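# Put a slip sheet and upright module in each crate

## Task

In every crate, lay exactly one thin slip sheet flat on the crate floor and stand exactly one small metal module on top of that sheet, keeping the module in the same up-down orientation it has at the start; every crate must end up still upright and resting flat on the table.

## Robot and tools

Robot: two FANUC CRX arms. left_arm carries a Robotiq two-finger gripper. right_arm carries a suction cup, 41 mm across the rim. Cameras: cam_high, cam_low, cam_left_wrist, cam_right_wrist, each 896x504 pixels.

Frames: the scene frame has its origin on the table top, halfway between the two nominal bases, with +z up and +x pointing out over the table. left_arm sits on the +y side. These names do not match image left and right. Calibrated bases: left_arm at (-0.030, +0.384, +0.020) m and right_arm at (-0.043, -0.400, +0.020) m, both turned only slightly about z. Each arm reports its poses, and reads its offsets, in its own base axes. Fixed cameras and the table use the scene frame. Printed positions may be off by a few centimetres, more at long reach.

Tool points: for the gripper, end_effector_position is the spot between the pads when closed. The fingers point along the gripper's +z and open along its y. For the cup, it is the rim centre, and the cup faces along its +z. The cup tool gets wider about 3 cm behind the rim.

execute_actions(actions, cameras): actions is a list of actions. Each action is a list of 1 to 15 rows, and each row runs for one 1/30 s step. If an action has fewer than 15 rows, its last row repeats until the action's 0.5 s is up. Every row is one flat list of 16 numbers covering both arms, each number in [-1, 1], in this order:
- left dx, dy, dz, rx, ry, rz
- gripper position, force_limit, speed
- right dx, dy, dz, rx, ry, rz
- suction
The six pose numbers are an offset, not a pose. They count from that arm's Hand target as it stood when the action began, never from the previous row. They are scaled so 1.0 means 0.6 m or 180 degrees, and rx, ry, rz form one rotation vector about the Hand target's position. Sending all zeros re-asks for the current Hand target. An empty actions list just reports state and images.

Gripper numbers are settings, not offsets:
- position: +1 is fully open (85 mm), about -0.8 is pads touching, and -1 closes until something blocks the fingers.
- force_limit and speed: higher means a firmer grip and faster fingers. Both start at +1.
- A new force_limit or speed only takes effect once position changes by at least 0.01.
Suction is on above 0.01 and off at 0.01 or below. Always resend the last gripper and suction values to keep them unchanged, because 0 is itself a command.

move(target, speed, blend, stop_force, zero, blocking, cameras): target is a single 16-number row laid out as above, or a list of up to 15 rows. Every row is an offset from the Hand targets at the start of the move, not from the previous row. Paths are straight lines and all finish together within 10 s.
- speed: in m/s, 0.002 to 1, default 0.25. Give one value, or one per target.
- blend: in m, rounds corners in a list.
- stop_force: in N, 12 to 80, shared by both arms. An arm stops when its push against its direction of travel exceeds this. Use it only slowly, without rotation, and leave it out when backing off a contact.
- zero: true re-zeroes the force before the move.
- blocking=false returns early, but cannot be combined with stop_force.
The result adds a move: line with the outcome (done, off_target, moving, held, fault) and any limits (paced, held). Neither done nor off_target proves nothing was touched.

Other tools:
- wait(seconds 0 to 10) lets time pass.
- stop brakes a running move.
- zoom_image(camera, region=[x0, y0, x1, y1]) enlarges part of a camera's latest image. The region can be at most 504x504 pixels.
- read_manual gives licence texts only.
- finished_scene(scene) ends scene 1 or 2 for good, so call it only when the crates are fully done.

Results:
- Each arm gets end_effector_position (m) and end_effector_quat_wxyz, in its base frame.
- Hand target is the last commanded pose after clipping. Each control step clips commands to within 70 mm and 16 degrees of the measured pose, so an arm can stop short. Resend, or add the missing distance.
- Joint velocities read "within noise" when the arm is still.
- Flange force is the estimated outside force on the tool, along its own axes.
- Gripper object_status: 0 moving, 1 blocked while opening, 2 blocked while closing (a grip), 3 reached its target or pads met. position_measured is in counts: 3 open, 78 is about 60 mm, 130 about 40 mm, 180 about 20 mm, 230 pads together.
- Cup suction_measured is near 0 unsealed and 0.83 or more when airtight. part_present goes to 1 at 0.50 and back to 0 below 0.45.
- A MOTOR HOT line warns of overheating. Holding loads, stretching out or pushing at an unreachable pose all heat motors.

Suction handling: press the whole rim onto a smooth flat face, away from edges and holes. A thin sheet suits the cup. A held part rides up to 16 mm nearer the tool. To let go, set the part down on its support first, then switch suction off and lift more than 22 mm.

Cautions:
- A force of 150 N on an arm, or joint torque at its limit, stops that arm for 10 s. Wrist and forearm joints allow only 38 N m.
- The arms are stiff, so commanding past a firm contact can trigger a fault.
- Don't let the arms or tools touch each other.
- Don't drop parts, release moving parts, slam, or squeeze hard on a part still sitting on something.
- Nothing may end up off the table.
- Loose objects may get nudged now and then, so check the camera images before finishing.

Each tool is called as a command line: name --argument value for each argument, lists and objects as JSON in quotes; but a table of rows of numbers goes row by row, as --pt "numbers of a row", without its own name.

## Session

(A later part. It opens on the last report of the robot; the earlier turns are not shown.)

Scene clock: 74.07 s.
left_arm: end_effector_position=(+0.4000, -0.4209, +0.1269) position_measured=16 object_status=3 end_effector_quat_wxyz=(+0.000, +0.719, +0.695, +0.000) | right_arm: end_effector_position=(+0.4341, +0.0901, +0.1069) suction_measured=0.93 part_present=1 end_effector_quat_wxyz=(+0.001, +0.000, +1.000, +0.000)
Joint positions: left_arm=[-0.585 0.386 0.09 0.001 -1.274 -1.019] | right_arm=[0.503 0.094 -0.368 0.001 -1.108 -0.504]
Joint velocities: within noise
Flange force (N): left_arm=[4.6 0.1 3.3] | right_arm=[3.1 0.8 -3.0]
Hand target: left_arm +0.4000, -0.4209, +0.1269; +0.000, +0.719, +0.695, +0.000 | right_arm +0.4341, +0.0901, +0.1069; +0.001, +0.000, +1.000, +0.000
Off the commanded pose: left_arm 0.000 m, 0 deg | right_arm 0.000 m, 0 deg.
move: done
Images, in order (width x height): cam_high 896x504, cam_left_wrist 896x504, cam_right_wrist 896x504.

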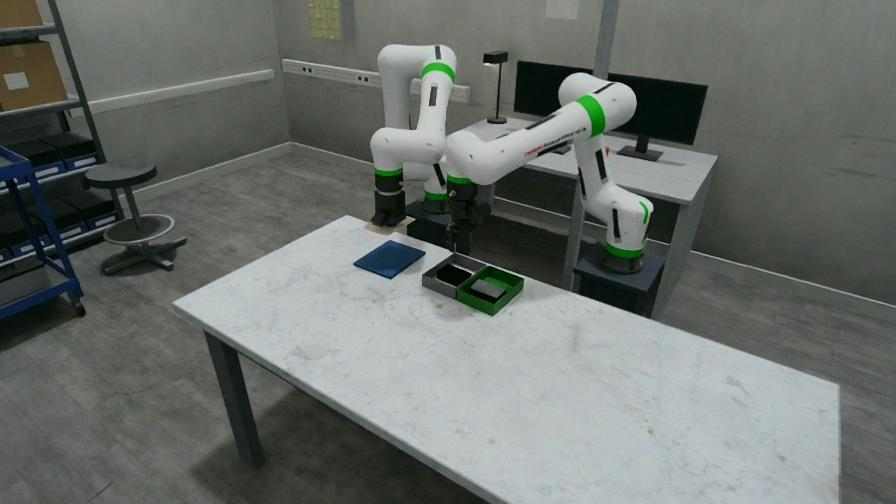

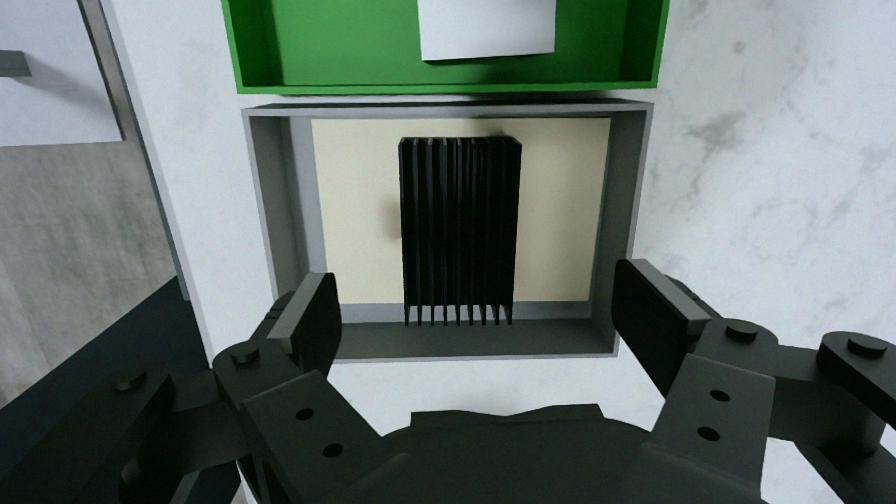

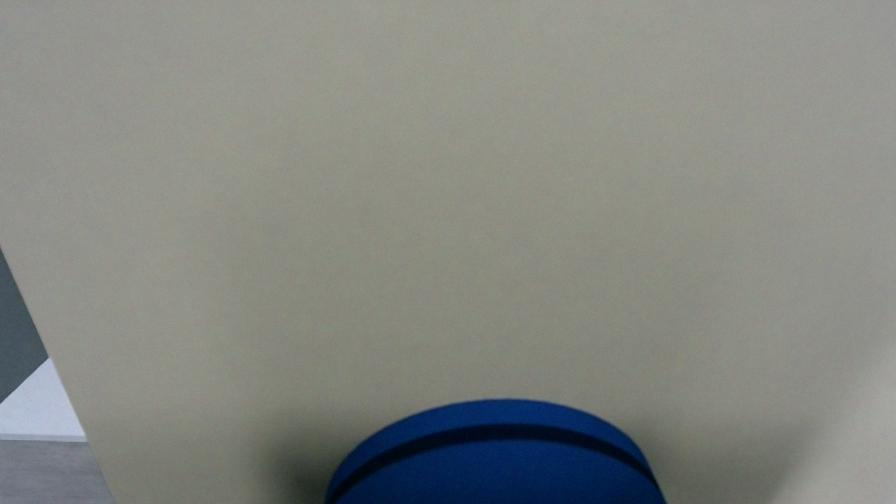

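move --target '[0,0,-0.2,0,0,0,0.9,-0.5,-1,0,0,0,0,0,0,1]' --speed 0.12 --cameras '[]'

move --target '[0,0,0,0,0,0,-1,-0.5,-1,0,0,0,0,0,0,1]' --cameras '[]'

wait --seconds 0.8 --cameras '[]'

move --pt "0 0 0.01 0 0 0 -1 -0.5 -1 0 0 0 0 0 0 1" --pt "0 0.0085 0.01 0 0 0 -1 -0.5 -1 0 0 0 0 0 0 1" --speed 0.05 --cameras '["cam_left_wrist"]'

move --target '[0,0,-0.03,0,0,0,-1,-0.5,-1,0,0,0,0,0,0,1]' --speed 0.012 --stop_force 12 --cameras '["cam_left_wrist"]'

Scene clock: 76.00 s.
left_arm: end_effector_position=(+0.4000, -0.4209, +0.0069) position_measured=16 object_status=3 end_effector_quat_wxyz=(+0.000, +0.719, +0.695, +0.000) | right_arm: end_effector_position=(+0.4341, +0.0901, +0.1069) suction_measured=0.93 part_present=1 end_effector_quat_wxyz=(+0.001, +0.000, +1.000, +0.000)
Joint positions: left_arm=[-0.585 0.506 -0.042 0.001 -1.021 -1.019] | right_arm=[0.503 0.094 -0.368 0.001 -1.108 -0.504]
Joint velocities: within noise
Flange force (N): left_arm=[4.4 0.3 3.2] | right_arm=[3.5 0.4 -2.6]
Hand target: left_arm +0.4000, -0.4209, +0.0069; +0.000, +0.719, +0.695, +0.000 | right_arm +0.4341, +0.0901, +0.1069; +0.001, +0.000, +1.000, +0.000
Off the commanded pose: left_arm 0.000 m, 0 deg | right_arm 0.000 m, 0 deg.
move: done
No camera images: "cameras" was empty.

Scene clock: 77.43 s.
left_arm: end_effector_position=(+0.4000, -0.4209, +0.0069) position_measured=77 object_status=0 end_effector_quat_wxyz=(+0.000, +0.719, +0.695, +0.000) | right_arm: end_effector_position=(+0.4341, +0.0901, +0.1069) suction_measured=0.93 part_present=1 end_effector_quat_wxyz=(+0.001, +0.000, +1.000, +0.000)
Joint positions: left_arm=[-0.585 0.506 -0.042 0.001 -1.021 -1.019] | right_arm=[0.503 0.094 -0.368 0.001 -1.108 -0.504]
Joint velocities: within noise
Flange force (N): left_arm=[5.8 -0.5 -9.2] | right_arm=[3.1 0.3 -2.8]
Hand target: left_arm +0.4000, -0.4209, +0.0069; +0.000, +0.719, +0.695, +0.000 | right_arm +0.4341, +0.0901, +0.1069; +0.001, +0.000, +1.000, +0.000
Off the commanded pose: left_arm 0.000 m, 0 deg | right_arm 0.000 m, 0 deg.
move: done
No camera images: "cameras" was empty.

Scene clock: 78.23 s.
left_arm: end_effector_position=(+0.4000, -0.4209, +0.0069) position_measured=77 object_status=2 end_effector_quat_wxyz=(+0.000, +0.719, +0.695, +0.000) | right_arm: end_effector_position=(+0.4341, +0.0901, +0.1069) suction_measured=0.93 part_present=1 end_effector_quat_wxyz=(+0.001, +0.000, +1.000, +0.000)
Joint positions: left_arm=[-0.585 0.506 -0.042 0.001 -1.021 -1.019] | right_arm=[0.503 0.094 -0.368 0.001 -1.108 -0.504]
Joint velocities: within noise
Flange force (N): left_arm=[5.4 -0.6 -9.8] | right_arm=[3.3 0.3 -3.1]
Hand target: left_arm +0.4000, -0.4209, +0.0069; +0.000, +0.719, +0.695, +0.000 | right_arm +0.4341, +0.0901, +0.1069; +0.001, +0.000, +1.000, +0.000
Off the commanded pose: left_arm 0.000 m, 0 deg | right_arm 0.000 m, 0 deg.
wait: 0.80 s; at rest by 0.17 s
No camera images: "cameras" was empty.

Scene clock: 78.93 s.
left_arm: end_effector_position=(+0.4000, -0.4158, +0.0129) position_measured=77 object_status=2 end_effector_quat_wxyz=(+0.000, +0.719, +0.695, +0.000) | right_arm: end_effector_position=(+0.4341, +0.0901, +0.1069) suction_measured=0.93 part_present=1 end_effector_quat_wxyz=(+0.001, +0.000, +1.000, +0.000)
Joint positions: left_arm=[-0.577 0.491 -0.05 0.001 -1.029 -1.027] | right_arm=[0.503 0.094 -0.368 0.001 -1.108 -0.504]
Joint velocities: within noise
Flange force (N): left_arm=[4.1 0.5 5.5] | right_arm=[3.3 0.3 -3.1]
Hand target: left_arm +0.4000, -0.4158, +0.0129; +0.000, +0.719, +0.695, +0.000 | right_arm +0.4341, +0.0901, +0.1069; +0.001, +0.000, +1.000, +0.000
Off the commanded pose: left_arm 0.000 m, 0 deg | right_arm 0.000 m, 0 deg.
move: done
Images, in order (width x height): cam_left_wrist 896x504.

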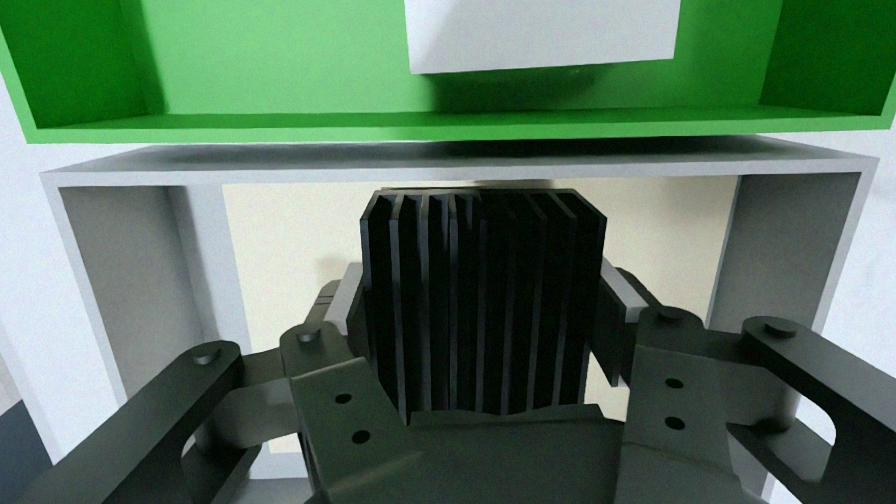

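Scene clock: 80.03 s.
left_arm: end_effector_position=(+0.4001, -0.4159, +0.0067) position_measured=77 object_status=2 end_effector_quat_wxyz=(+0.000, +0.719, +0.695, +0.000) | right_arm: end_effector_position=(+0.4341, +0.0901, +0.1069) suction_measured=0.93 part_present=1 end_effector_quat_wxyz=(+0.001, +0.000, +1.000, +0.000)
Joint positions: left_arm=[-0.577 0.499 -0.055 0.001 -1.016 -1.027] | right_arm=[0.503 0.094 -0.368 0.001 -1.108 -0.504]
Joint velocities: within noise
Flange force (N): left_arm=[7.1 -1.1 -17.8] | right_arm=[2.5 0.8 -3.1]
Hand target: left_arm +0.4001, -0.4159, +0.0067; +0.000, +0.719, +0.695, +0.000 (not the last commanded pose) | right_arm +0.4341, +0.0901, +0.1069; +0.001, +0.000, +1.000, +0.000
Off the commanded pose: left_arm 0.012 m, 0 deg | right_arm 0.000 m, 0 deg.
move: contact (left_arm)
Images, in order (width x height): cam_left_wrist 896x504.

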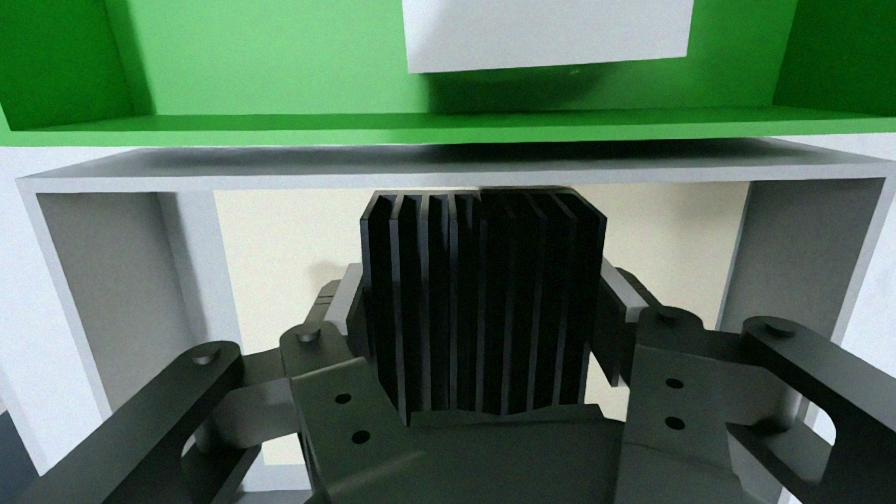

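move --target '[0,0,0.0015,0,0,0,0.9,-0.5,-1,0,0,0,0,0,0,1]' --speed 0.08 --cameras '[]'

move --target '[0,0,0.2,0,0,0,0.9,-0.5,-1,0,0,0,0,0,0,1]' --speed 0.15 --cameras '["cam_left_wrist"]'

zoom_image --camera "cam_left_wrist" --region '[230, 90, 660, 370]'

Scene clock: 81.73 s.
left_arm: end_effector_position=(+0.4001, -0.4159, +0.0076) position_measured=16 object_status=0 end_effector_quat_wxyz=(+0.000, +0.719, +0.695, +0.000) | right_arm: end_effector_position=(+0.4341, +0.0901, +0.1069) suction_measured=0.93 part_present=1 end_effector_quat_wxyz=(+0.001, +0.000, +1.000, +0.000)
Joint positions: left_arm=[-0.577 0.498 -0.054 0.001 -1.018 -1.027] | right_arm=[0.503 0.094 -0.368 0.001 -1.108 -0.504]
Joint velocities: within noise
Flange force (N): left_arm=[4.5 0.1 2.6] | right_arm=[3.5 0.3 -3.0]
Hand target: left_arm +0.4001, -0.4159, +0.0076; +0.000, +0.719, +0.695, +0.000 | right_arm +0.4341, +0.0901, +0.1069; +0.001, +0.000, +1.000, +0.000
Off the commanded pose: left_arm 0.000 m, 0 deg | right_arm 0.000 m, 0 deg.
move: done
No camera images: "cameras" was empty.

Scene clock: 82.87 s.
left_arm: end_effector_position=(+0.4001, -0.4159, +0.1277) position_measured=16 object_status=3 end_effector_quat_wxyz=(+0.001, +0.719, +0.695, +0.000) | right_arm: end_effector_position=(+0.4341, +0.0901, +0.1069) suction_measured=0.93 part_present=1 end_effector_quat_wxyz=(+0.001, +0.000, +1.000, +0.000)
Joint positions: left_arm=[-0.577 0.377 0.079 0.001 -1.272 -1.027] | right_arm=[0.503 0.094 -0.368 0.001 -1.108 -0.504]
Joint velocities: within noise
Flange force (N): left_arm=[4.4 -0.1 3.4] | right_arm=[3.3 0.4 -2.7]
Hand target: left_arm +0.4001, -0.4159, +0.1276; +0.000, +0.719, +0.695, +0.000 | right_arm +0.4341, +0.0901, +0.1069; +0.001, +0.000, +1.000, +0.000
Off the commanded pose: left_arm 0.000 m, 0 deg | right_arm 0.000 m, 0 deg.
move: done
Images, in order (width x height): cam_left_wrist 896x504.

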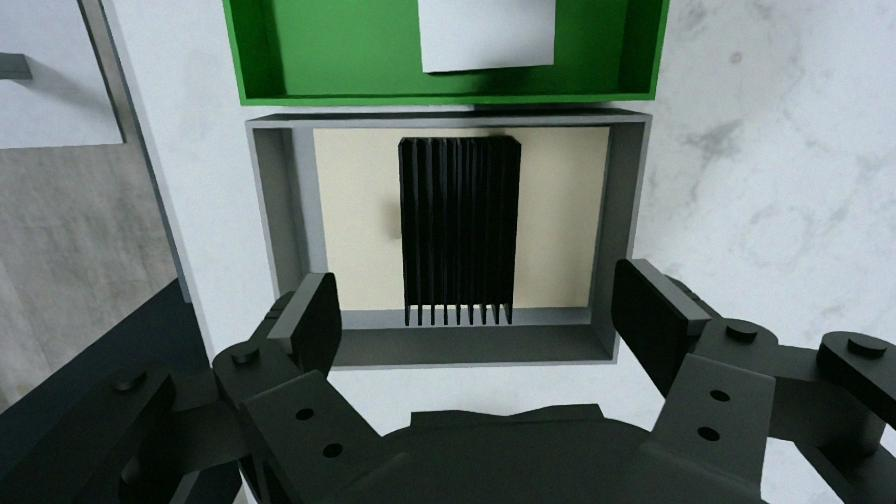

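Scaled by 1.172 from the camera's 896x504 image, which has a finer 1280x720 frame.

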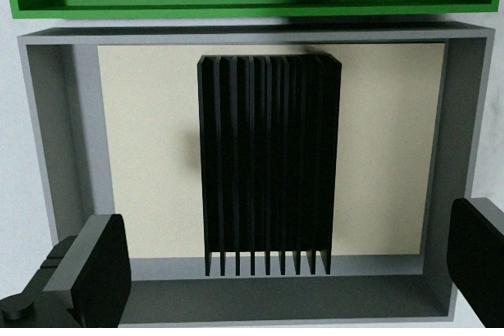

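move --target '[0.023,0.2015,0,0,0,0.0105,0.9,-0.5,-1,0,0,0,0,0,0,1]' --speed 0.2 --cameras '["cam_left_wrist"]'

Scene clock: 84.70 s.
left_arm: end_effector_position=(+0.4139, -0.2950, +0.1276) position_measured=16 object_status=3 end_effector_quat_wxyz=(+0.000, +0.707, +0.707, +0.000) | right_arm: end_effector_position=(+0.4341, +0.0901, +0.1069) suction_measured=0.93 part_present=1 end_effector_quat_wxyz=(+0.001, +0.000, +1.000, +0.000)
Joint positions: left_arm=[-0.36 0.213 -0.133 0.001 -1.224 -1.211] | right_arm=[0.503 0.094 -0.368 0.001 -1.108 -0.504]
Joint velocities: within noise
Flange force (N): left_arm=[5.7 -1.4 2.9] | right_arm=[3.4 0.6 -2.8]
Hand target: left_arm +0.4139, -0.2950, +0.1276; +0.000, +0.707, +0.707, +0.000 | right_arm +0.4341, +0.0901, +0.1069; +0.001, +0.000, +1.000, +0.000
Off the commanded pose: left_arm 0.000 m, 0 deg | right_arm 0.000 m, 0 deg.
move: done
Images, in order (width x height): cam_left_wrist 896x504.

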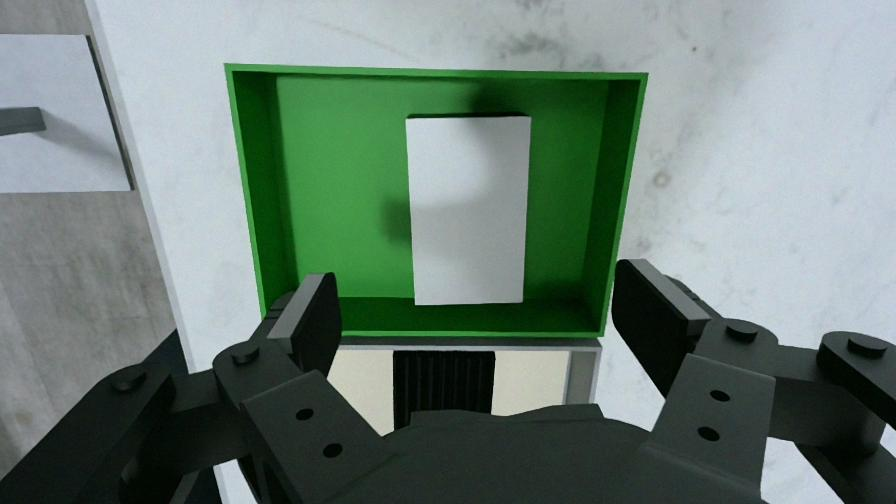

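move --target '[0.003,-0.0065,-0.14,0,0,0,0.9,-0.5,-1,0,0,0,0,0,0,1]' --speed 0.15 --cameras '["cam_left_wrist"]'

Scene clock: 85.87 s.
left_arm: end_effector_position=(+0.4157, -0.2988, +0.0436) position_measured=16 object_status=3 end_effector_quat_wxyz=(+0.000, +0.707, +0.707, +0.000) | right_arm: end_effector_position=(+0.4341, +0.0901, +0.1069) suction_measured=0.93 part_present=1 end_effector_quat_wxyz=(+0.001, +0.000, +1.000, +0.000)
Joint positions: left_arm=[-0.366 0.31 -0.226 0.001 -1.034 -1.205] | right_arm=[0.503 0.094 -0.368 0.001 -1.108 -0.504]
Joint velocities: within noise
Flange force (N): left_arm=[5.1 -1.0 3.0] | right_arm=[3.4 0.6 -2.8]
Hand target: left_arm +0.4157, -0.2989, +0.0436; +0.000, +0.707, +0.707, +0.000 | right_arm +0.4341, +0.0901, +0.1069; +0.001, +0.000, +1.000, +0.000
Off the commanded pose: left_arm 0.000 m, 0 deg | right_arm 0.000 m, 0 deg.
move: done
Images, in order (width x height): cam_left_wrist 896x504.

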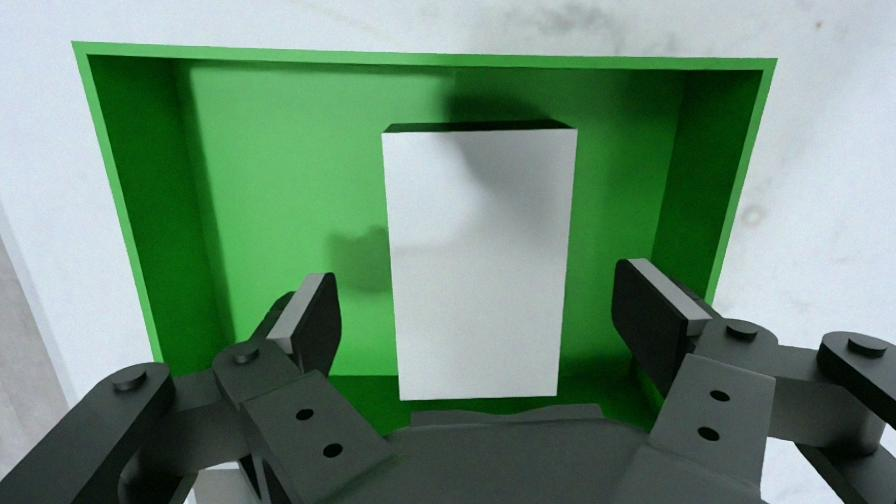

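move --target '[0.001,-0.003,-0.0627,0,0,0,0.9,-0.5,-1,0,0,0,0,0,0,1]' --speed 0.05 --stop_force 20 --cameras '["cam_left_wrist"]'

move --target '[0,0,0,0,0,0,-1,-0.5,-1,0,0,0,0,0,0,1]' --cameras '[]'

wait --seconds 0.8 --cameras '["cam_left_wrist"]'

Scene clock: 87.70 s.
left_arm: end_effector_position=(+0.4163, -0.3007, +0.0060) position_measured=16 object_status=3 end_effector_quat_wxyz=(+0.000, +0.707, +0.707, +0.000) | right_arm: end_effector_position=(+0.4341, +0.0901, +0.1069) suction_measured=0.93 part_present=1 end_effector_quat_wxyz=(+0.001, +0.000, +1.000, +0.000)
Joint positions: left_arm=[-0.369 0.365 -0.254 0.001 -0.951 -1.202] | right_arm=[0.503 0.094 -0.368 0.001 -1.108 -0.504]
Joint velocities: within noise
Flange force (N): left_arm=[4.6 -0.3 3.0] | right_arm=[2.9 0.0 -2.8]
Hand target: left_arm +0.4163, -0.3007, +0.0060; +0.000, +0.707, +0.707, +0.000 | right_arm +0.4341, +0.0901, +0.1069; +0.001, +0.000, +1.000, +0.000
Off the commanded pose: left_arm 0.000 m, 0 deg | right_arm 0.000 m, 0 deg.
move: done
Images, in order (width x height): cam_left_wrist 896x504.

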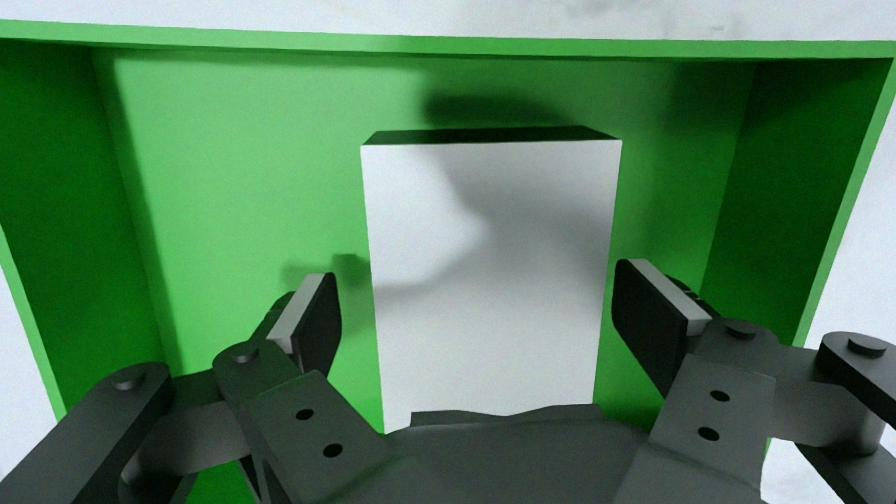

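Scene clock: 89.13 s.
left_arm: end_effector_position=(+0.4163, -0.3007, +0.0060) position_measured=78 object_status=0 end_effector_quat_wxyz=(+0.000, +0.707, +0.707, +0.000) | right_arm: end_effector_position=(+0.4341, +0.0901, +0.1069) suction_measured=0.93 part_present=1 end_effector_quat_wxyz=(+0.001, +0.000, +1.000, +0.000)
Joint positions: left_arm=[-0.369 0.365 -0.254 0.001 -0.951 -1.202] | right_arm=[0.503 0.094 -0.368 0.001 -1.108 -0.504]
Joint velocities: within noise
Flange force (N): left_arm=[6.0 -1.0 -8.9] | right_arm=[3.0 0.5 -2.8]
Hand target: left_arm +0.4163, -0.3007, +0.0060; +0.000, +0.707, +0.707, +0.000 | right_arm +0.4341, +0.0901, +0.1069; +0.001, +0.000, +1.000, +0.000
Off the commanded pose: left_arm 0.000 m, 0 deg | right_arm 0.000 m, 0 deg.
move: done
No camera images: "cameras" was empty.

Scene clock: 89.93 s.
left_arm: end_effector_position=(+0.4163, -0.3007, +0.0060) position_measured=78 object_status=2 end_effector_quat_wxyz=(+0.000, +0.707, +0.707, +0.000) | right_arm: end_effector_position=(+0.4341, +0.0901, +0.1069) suction_measured=0.93 part_present=1 end_effector_quat_wxyz=(+0.001, +0.000, +1.000, +0.000)
Joint positions: left_arm=[-0.369 0.365 -0.254 0.001 -0.951 -1.202] | right_arm=[0.503 0.094 -0.368 0.001 -1.108 -0.504]
Joint velocities: within noise
Flange force (N): left_arm=[5.4 -0.4 -8.9] | right_arm=[3.0 0.5 -2.9]
Hand target: left_arm +0.4163, -0.3007, +0.0060; +0.000, +0.707, +0.707, +0.000 | right_arm +0.4341, +0.0901, +0.1069; +0.001, +0.000, +1.000, +0.000
Off the commanded pose: left_arm 0.000 m, 0 deg | right_arm 0.000 m, 0 deg.
wait: 0.80 s; at rest by 0.17 s
Images, in order (width x height): cam_left_wrist 896x504.

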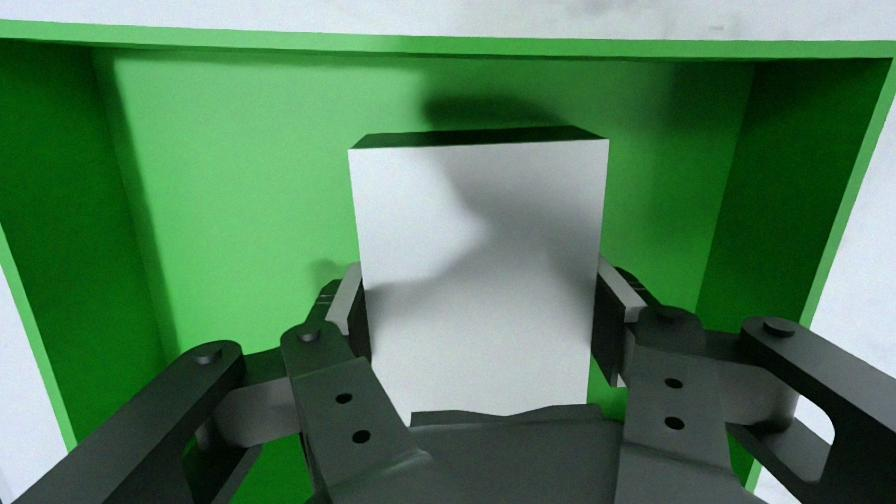

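move --target '[0,0,0.2,0,0,0,-1,-0.5,-1,0,0,0,0,0,0,1]' --speed 0.12 --cameras '["cam_left_wrist"]'

move --pt "0 0.5 0.12 0 0 0 -1 -0.5 -1 0 0 0 0 0 0 1" --pt "0 0.5 0.12 0 0 0 -1 -0.5 -1 -0.0035 0.68 -0.05 0 0 -0.008 1" --speed 0.2

zoom_image --camera "cam_high" --region '[440, 230, 560, 320]'

Scene clock: 92.20 s.
left_arm: end_effector_position=(+0.4163, -0.3007, +0.1260) position_measured=78 object_status=2 end_effector_quat_wxyz=(+0.001, +0.707, +0.707, +0.000) | right_arm: end_effector_position=(+0.4341, +0.0901, +0.1069) suction_measured=0.93 part_present=1 end_effector_quat_wxyz=(+0.001, +0.000, +1.000, +0.000)
Joint positions: left_arm=[-0.369 0.227 -0.12 0.001 -1.223 -1.202] | right_arm=[0.503 0.094 -0.368 0.001 -1.108 -0.504]
Joint velocities: within noise
Flange force (N): left_arm=[4.7 -0.5 4.8] | right_arm=[3.5 0.5 -2.7]
Hand target: left_arm +0.4163, -0.3007, +0.1260; +0.000, +0.707, +0.707, +0.000 | right_arm +0.4341, +0.0901, +0.1069; +0.001, +0.000, +1.000, +0.000
Off the commanded pose: left_arm 0.000 m, 0 deg | right_arm 0.000 m, 0 deg.
move: done
Images, in order (width x height): cam_left_wrist 896x504.

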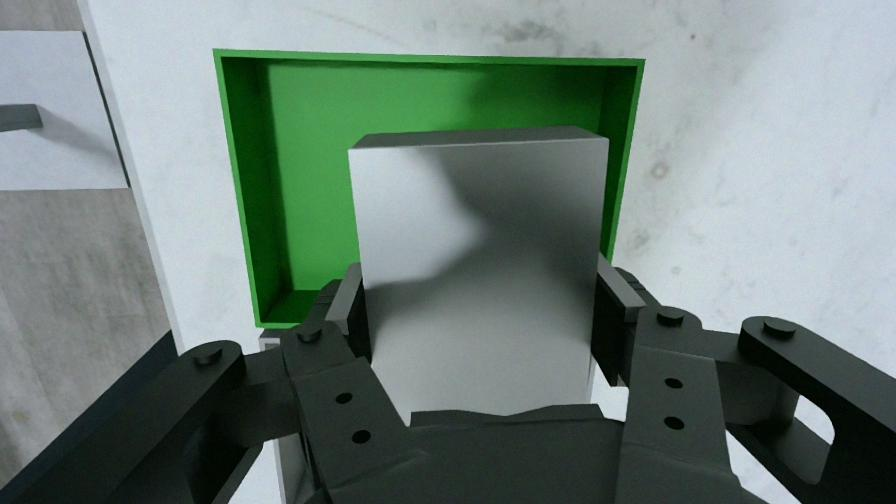

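Scene clock: 96.27 s.
left_arm: end_effector_position=(+0.4163, -0.0007, +0.1980) position_measured=78 object_status=2 end_effector_quat_wxyz=(+0.000, +0.707, +0.707, +0.000) | right_arm: end_effector_position=(+0.4320, +0.4981, +0.0769) suction_measured=0.93 part_present=1 end_effector_quat_wxyz=(+0.001, +0.012, +1.000, +0.000)
Joint positions: left_arm=[0.317 -0.064 -0.261 0.001 -1.374 -1.888] | right_arm=[1.056 0.629 0.286 0.002 -1.227 -1.081]
Joint velocities: within noise
Flange force (N): left_arm=[4.3 -3.8 4.9] | right_arm=[3.8 -3.5 -3.2]
Hand target: left_arm +0.4163, -0.0007, +0.1980; +0.000, +0.707, +0.707, +0.000 | right_arm +0.4320, +0.4981, +0.0769; +0.001, +0.012, +1.000, +0.000
Off the commanded pose: left_arm 0.000 m, 0 deg | right_arm 0.000 m, 0 deg.
move: done

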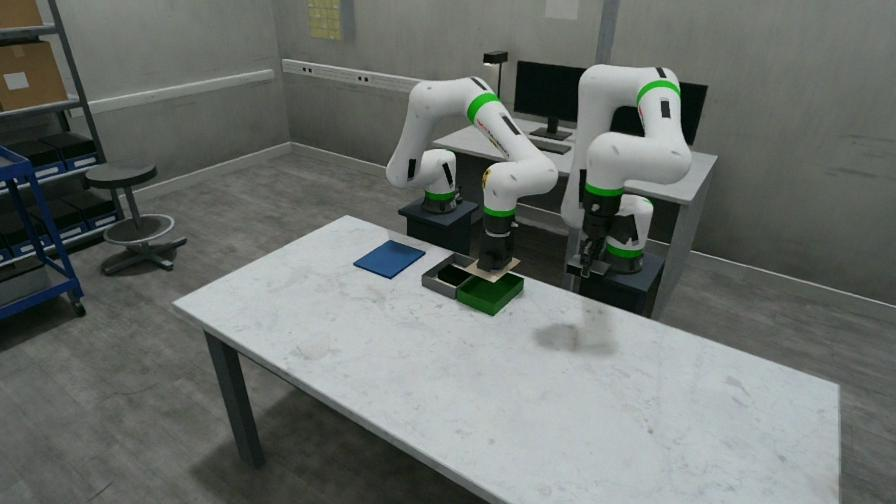

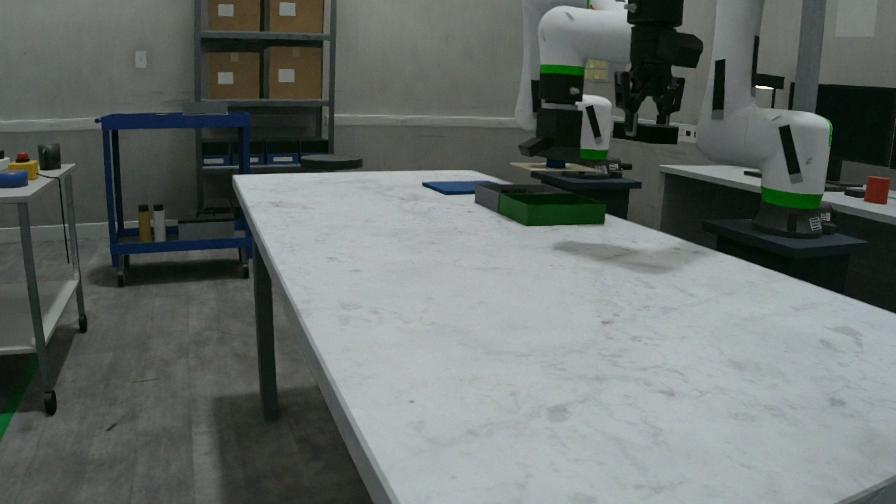

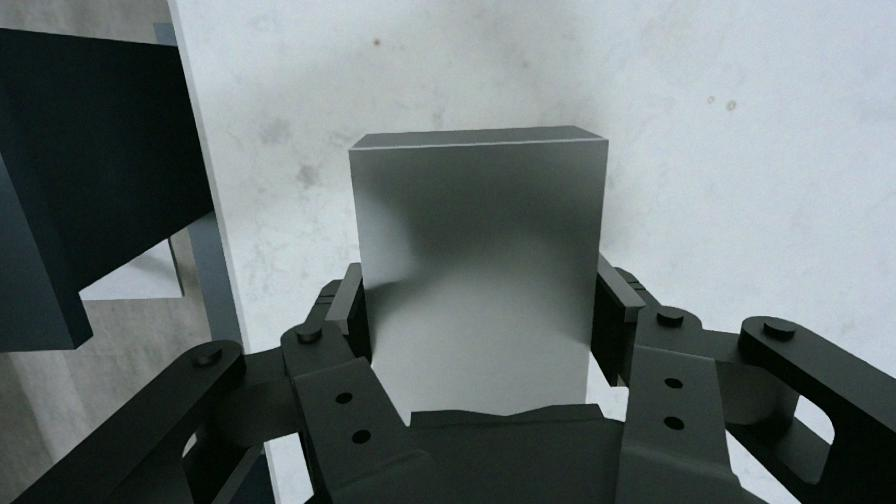

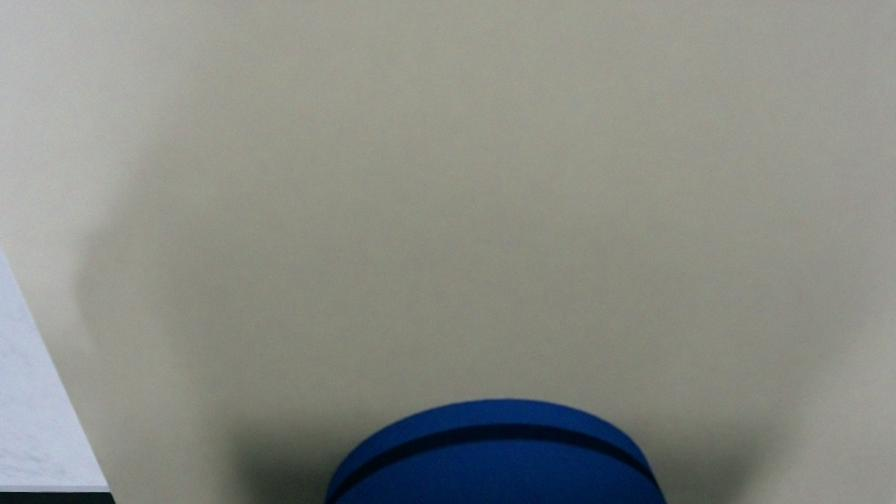

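Scaled by 4.200 from the camera's 896x504 image, which has a finer 1280x720 frame.

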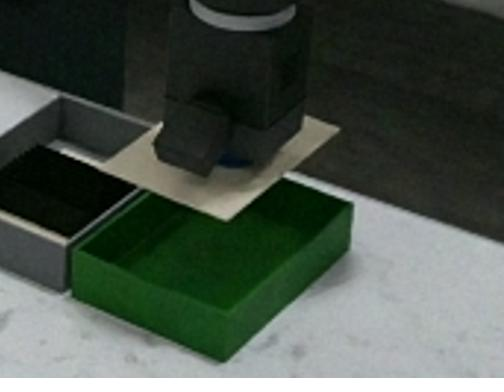

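move --target '[0,0,0,0,0,0,-1,-0.5,-1,0,0,-0.109,0,0,0,1]' --speed 0.1 --cameras '["cam_high","cam_low","cam_right_wrist"]'

zoom_image --camera "cam_high" --region '[450, 260, 530, 320]'

zoom_image --camera "cam_low" --region '[460, 170, 620, 230]'

Scene clock: 97.47 s.
left_arm: end_effector_position=(+0.4163, -0.0007, +0.1980) position_measured=78 object_status=2 end_effector_quat_wxyz=(+0.000, +0.707, +0.707, +0.000) | right_arm: end_effector_position=(+0.4319, +0.4981, +0.0114) suction_measured=0.93 part_present=1 end_effector_quat_wxyz=(+0.001, +0.012, +1.000, +0.000)
Joint positions: left_arm=[0.317 -0.064 -0.261 0.001 -1.374 -1.888] | right_arm=[1.056 0.694 0.226 0.002 -1.103 -1.081]
Joint velocities: within noise
Flange force (N): left_arm=[4.3 -3.4 5.3] | right_arm=[3.5 -2.6 -4.0]
Hand target: left_arm +0.4163, -0.0007, +0.1980; +0.000, +0.707, +0.707, +0.000 | right_arm +0.4320, +0.4981, +0.0115; +0.001, +0.012, +1.000, +0.000
Off the commanded pose: left_arm 0.000 m, 0 deg | right_arm 0.000 m, 0 deg.
move: done
Images, in order (width x height): cam_high 896x504, cam_low 896x504, cam_right_wrist 896x504.

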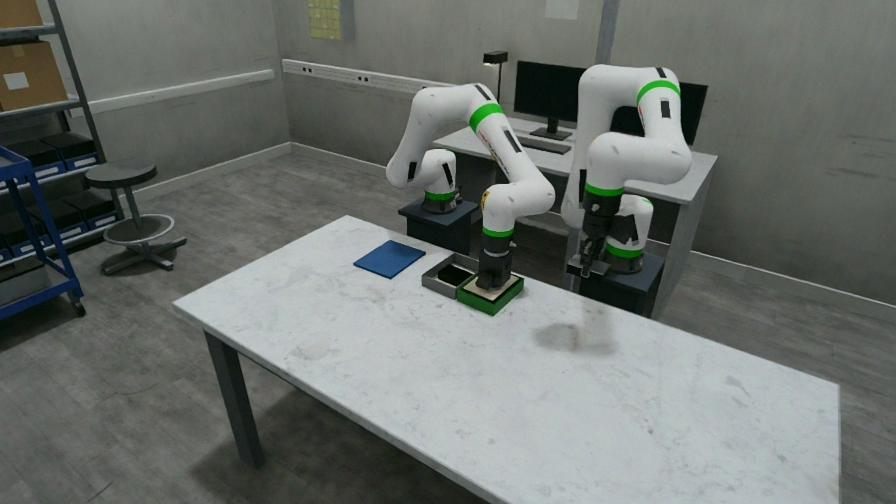

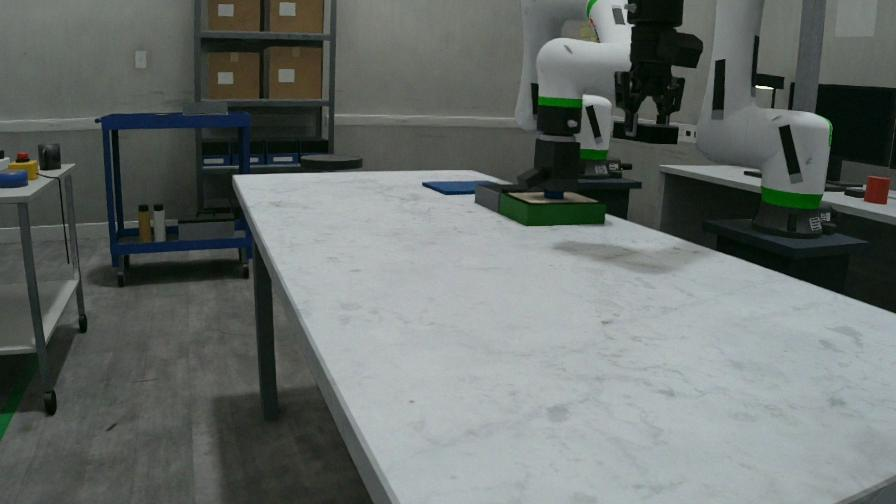

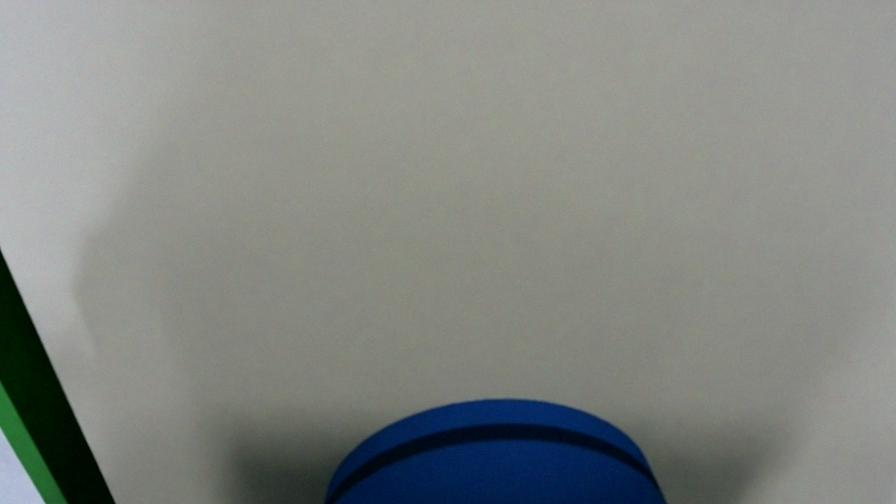

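Scaled by 6.300 from the camera's 896x504 image, which has a finer 1280x720 frame.

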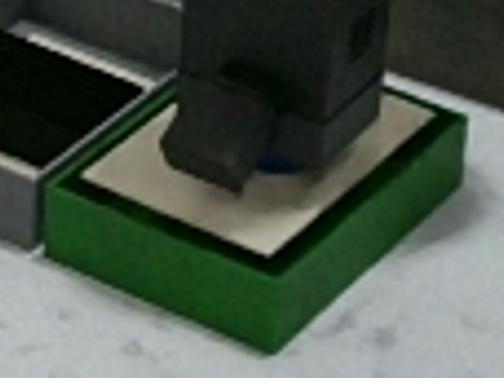

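Scaled by 3.150 from the camera's 896x504 image, which has a finer 1280x720 frame.

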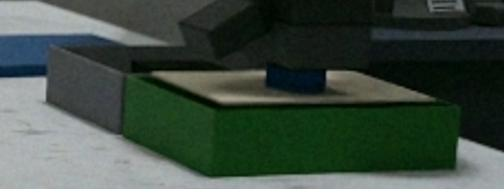

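move --target '[0,0,0,0,0,0,-1,-0.5,-1,0,0,-0.045,0,0,0,1]' --speed 0.05 --cameras '["cam_high","cam_right_wrist"]'

zoom_image --camera "cam_high" --region '[450, 260, 530, 320]'

Scene clock: 98.63 s.
left_arm: end_effector_position=(+0.4163, -0.0007, +0.1980) position_measured=78 object_status=2 end_effector_quat_wxyz=(+0.000, +0.707, +0.707, +0.000) | right_arm: end_effector_position=(+0.4319, +0.4981, -0.0155) suction_measured=0.93 part_present=1 end_effector_quat_wxyz=(+0.001, +0.012, +1.000, +0.000)
Joint positions: left_arm=[0.317 -0.064 -0.261 0.001 -1.374 -1.888] | right_arm=[1.056 0.726 0.209 0.002 -1.054 -1.081]
Joint velocities: within noise
Flange force (N): left_arm=[4.5 -4.5 4.9] | right_arm=[3.5 -3.0 -4.4]
Hand target: left_arm +0.4163, -0.0007, +0.1980; +0.000, +0.707, +0.707, +0.000 | right_arm +0.4320, +0.4981, -0.0155; +0.001, +0.012, +1.000, +0.000
Off the commanded pose: left_arm 0.000 m, 0 deg | right_arm 0.000 m, 0 deg.
move: done
Images, in order (width x height): cam_high 896x504, cam_right_wrist 896x504.

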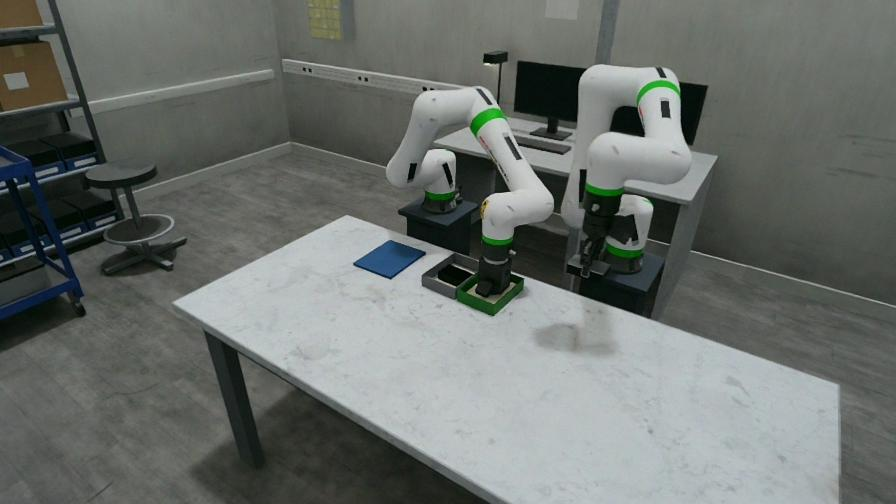

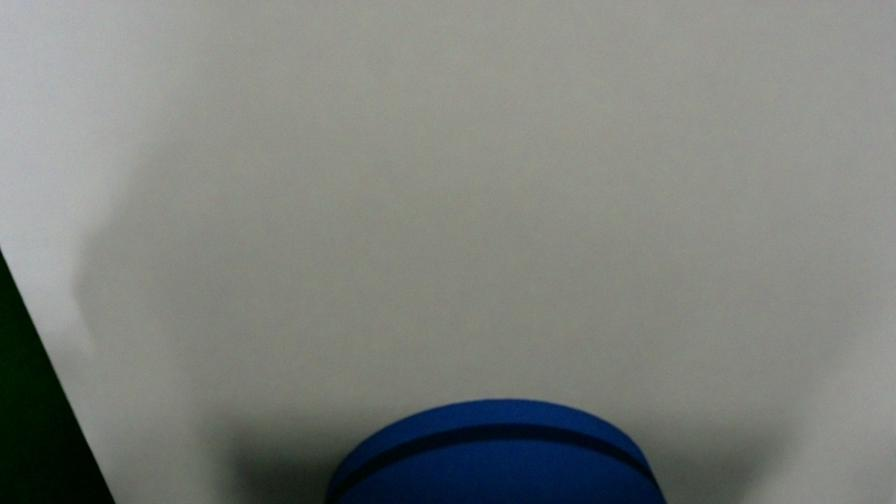

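Scaled by 6.300 from the camera's 896x504 image, which has a finer 1280x720 frame.

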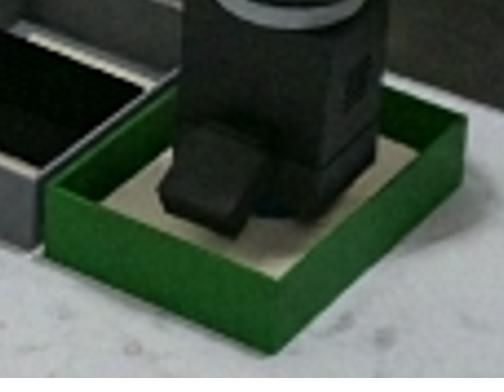

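move --target '[0,0,0,0,0,0,-1,-0.5,-1,0,0,-0.05,0,0,0,1]' --speed 0.015 --stop_force 12 --cameras '["cam_right_wrist"]'

move --target '[0,0,0,0,0,0,-1,-0.5,-1,0,0,0,0,0,0,0]' --cameras '[]'

wait --seconds 0.8 --cameras '[]'

move --target '[0,0,0,0,0,0,-1,-0.5,-1,0,0,0.23,0,0,0,0]' --cameras '["cam_right_wrist","cam_high"]' --speed 0.1

Scene clock: 100.60 s.
left_arm: end_effector_position=(+0.4163, -0.0007, +0.1980) position_measured=78 object_status=2 end_effector_quat_wxyz=(+0.000, +0.707, +0.707, +0.000) | right_arm: end_effector_position=(+0.4320, +0.4982, -0.0314) suction_measured=0.93 part_present=1 end_effector_quat_wxyz=(+0.001, +0.012, +1.000, +0.000)
Joint positions: left_arm=[0.317 -0.064 -0.261 0.001 -1.374 -1.888] | right_arm=[1.056 0.746 0.202 0.002 -1.026 -1.081]
Joint velocities: within noise
Flange force (N): left_arm=[4.7 -4.1 5.3] | right_arm=[4.9 -4.1 -26.3]
Hand target: left_arm +0.4163, -0.0007, +0.1980; +0.000, +0.707, +0.707, +0.000 | right_arm +0.4320, +0.4982, -0.0314; +0.001, +0.012, +1.000, +0.000 (not the last commanded pose)
Off the commanded pose: left_arm 0.000 m, 0 deg | right_arm 0.014 m, 0 deg.
move: contact (right_arm)
Images, in order (width x height): cam_right_wrist 896x504.

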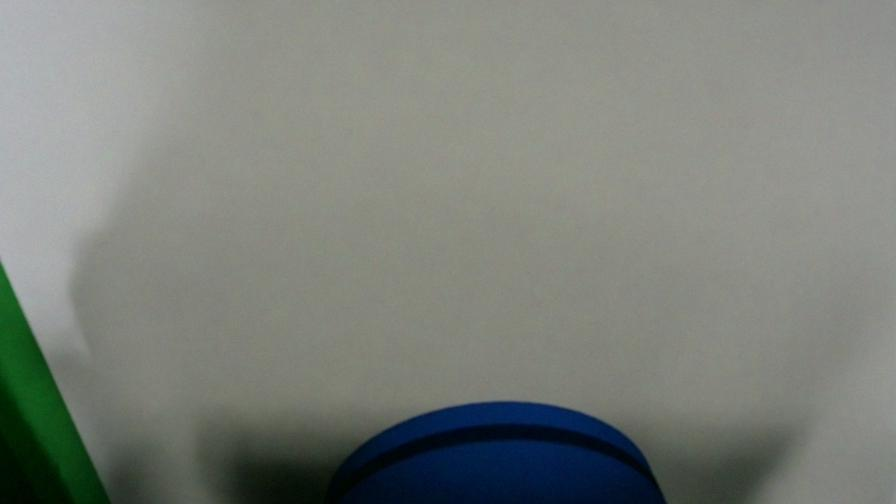

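Scene clock: 101.10 s.
left_arm: end_effector_position=(+0.4163, -0.0007, +0.1980) position_measured=78 object_status=2 end_effector_quat_wxyz=(+0.000, +0.707, +0.707, +0.000) | right_arm: end_effector_position=(+0.4320, +0.4982, -0.0313) suction_measured=0.00 part_present=0 end_effector_quat_wxyz=(+0.001, +0.012, +1.000, +0.000)
Joint positions: left_arm=[0.317 -0.064 -0.261 0.001 -1.374 -1.888] | right_arm=[1.056 0.746 0.202 0.002 -1.026 -1.081]
Joint velocities: within noise
Flange force (N): left_arm=[4.4 -3.8 5.0] | right_arm=[8.4 -7.3 -50.9]
Hand target: left_arm +0.4163, -0.0007, +0.1980; +0.000, +0.707, +0.707, +0.000 | right_arm +0.4320, +0.4982, -0.0314; +0.001, +0.012, +1.000, +0.000
Off the commanded pose: left_arm 0.000 m, 0 deg | right_arm 0.000 m, 0 deg.
move: done
No camera images: "cameras" was empty.

Scene clock: 101.90 s.
left_arm: end_effector_position=(+0.4163, -0.0007, +0.1980) position_measured=78 object_status=2 end_effector_quat_wxyz=(+0.000, +0.707, +0.707, +0.000) | right_arm: end_effector_position=(+0.4320, +0.4982, -0.0314) suction_measured=0.00 part_present=0 end_effector_quat_wxyz=(+0.001, +0.012, +1.000, +0.000)
Joint positions: left_arm=[0.317 -0.064 -0.261 0.001 -1.374 -1.888] | right_arm=[1.056 0.746 0.202 0.002 -1.026 -1.081]
Joint velocities: within noise
Flange force (N): left_arm=[4.2 -4.5 5.2] | right_arm=[8.3 -5.7 -52.9]
Hand target: left_arm +0.4163, -0.0007, +0.1980; +0.000, +0.707, +0.707, +0.000 | right_arm +0.4320, +0.4982, -0.0314; +0.001, +0.012, +1.000, +0.000
Off the commanded pose: left_arm 0.000 m, 0 deg | right_arm 0.000 m, 0 deg.
wait: 0.80 s; at rest by 0.17 s
No camera images: "cameras" was empty.

Scene clock: 103.57 s.
left_arm: end_effector_position=(+0.4163, -0.0007, +0.1980) position_measured=78 object_status=2 end_effector_quat_wxyz=(+0.000, +0.707, +0.707, +0.000) | right_arm: end_effector_position=(+0.4320, +0.4982, +0.1066) suction_measured=0.00 part_present=0 end_effector_quat_wxyz=(+0.001, +0.012, +1.000, +0.000)
Joint positions: left_arm=[0.317 -0.064 -0.261 0.001 -1.374 -1.888] | right_arm=[1.056 0.606 0.321 0.002 -1.286 -1.081]
Joint velocities: within noise
Flange force (N): left_arm=[4.4 -4.0 4.6] | right_arm=[4.6 -4.2 -2.9]
Hand target: left_arm +0.4163, -0.0007, +0.1980; +0.000, +0.707, +0.707, +0.000 | right_arm +0.4320, +0.4982, +0.1066; +0.001, +0.012, +1.000, +0.000
Off the commanded pose: left_arm 0.000 m, 0 deg | right_arm 0.000 m, 0 deg.
move: done
Images, in order (width x height): cam_high 896x504, cam_right_wrist 896x504.

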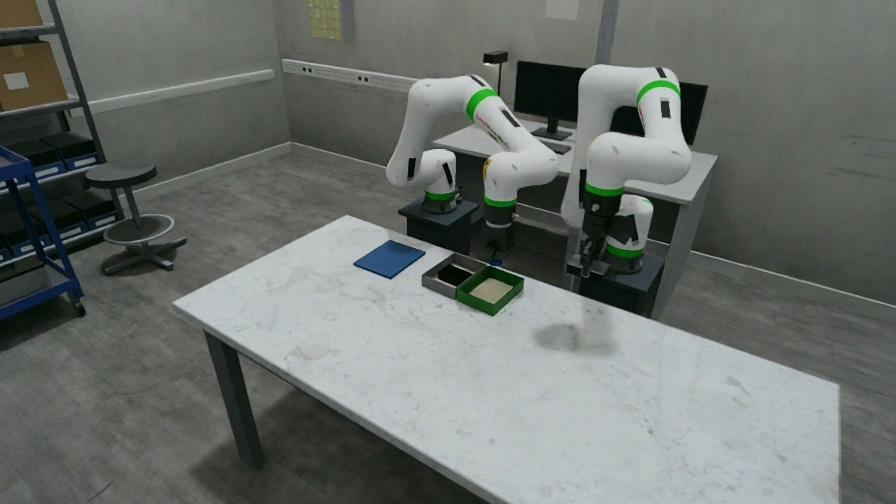

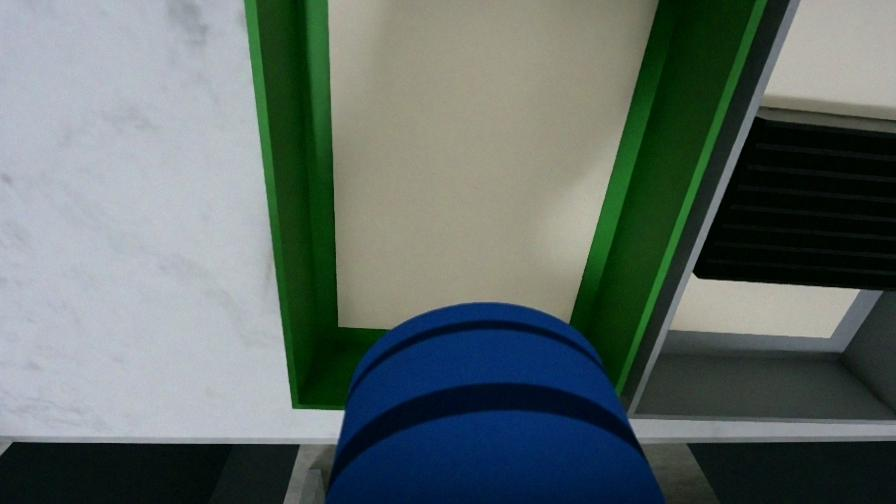

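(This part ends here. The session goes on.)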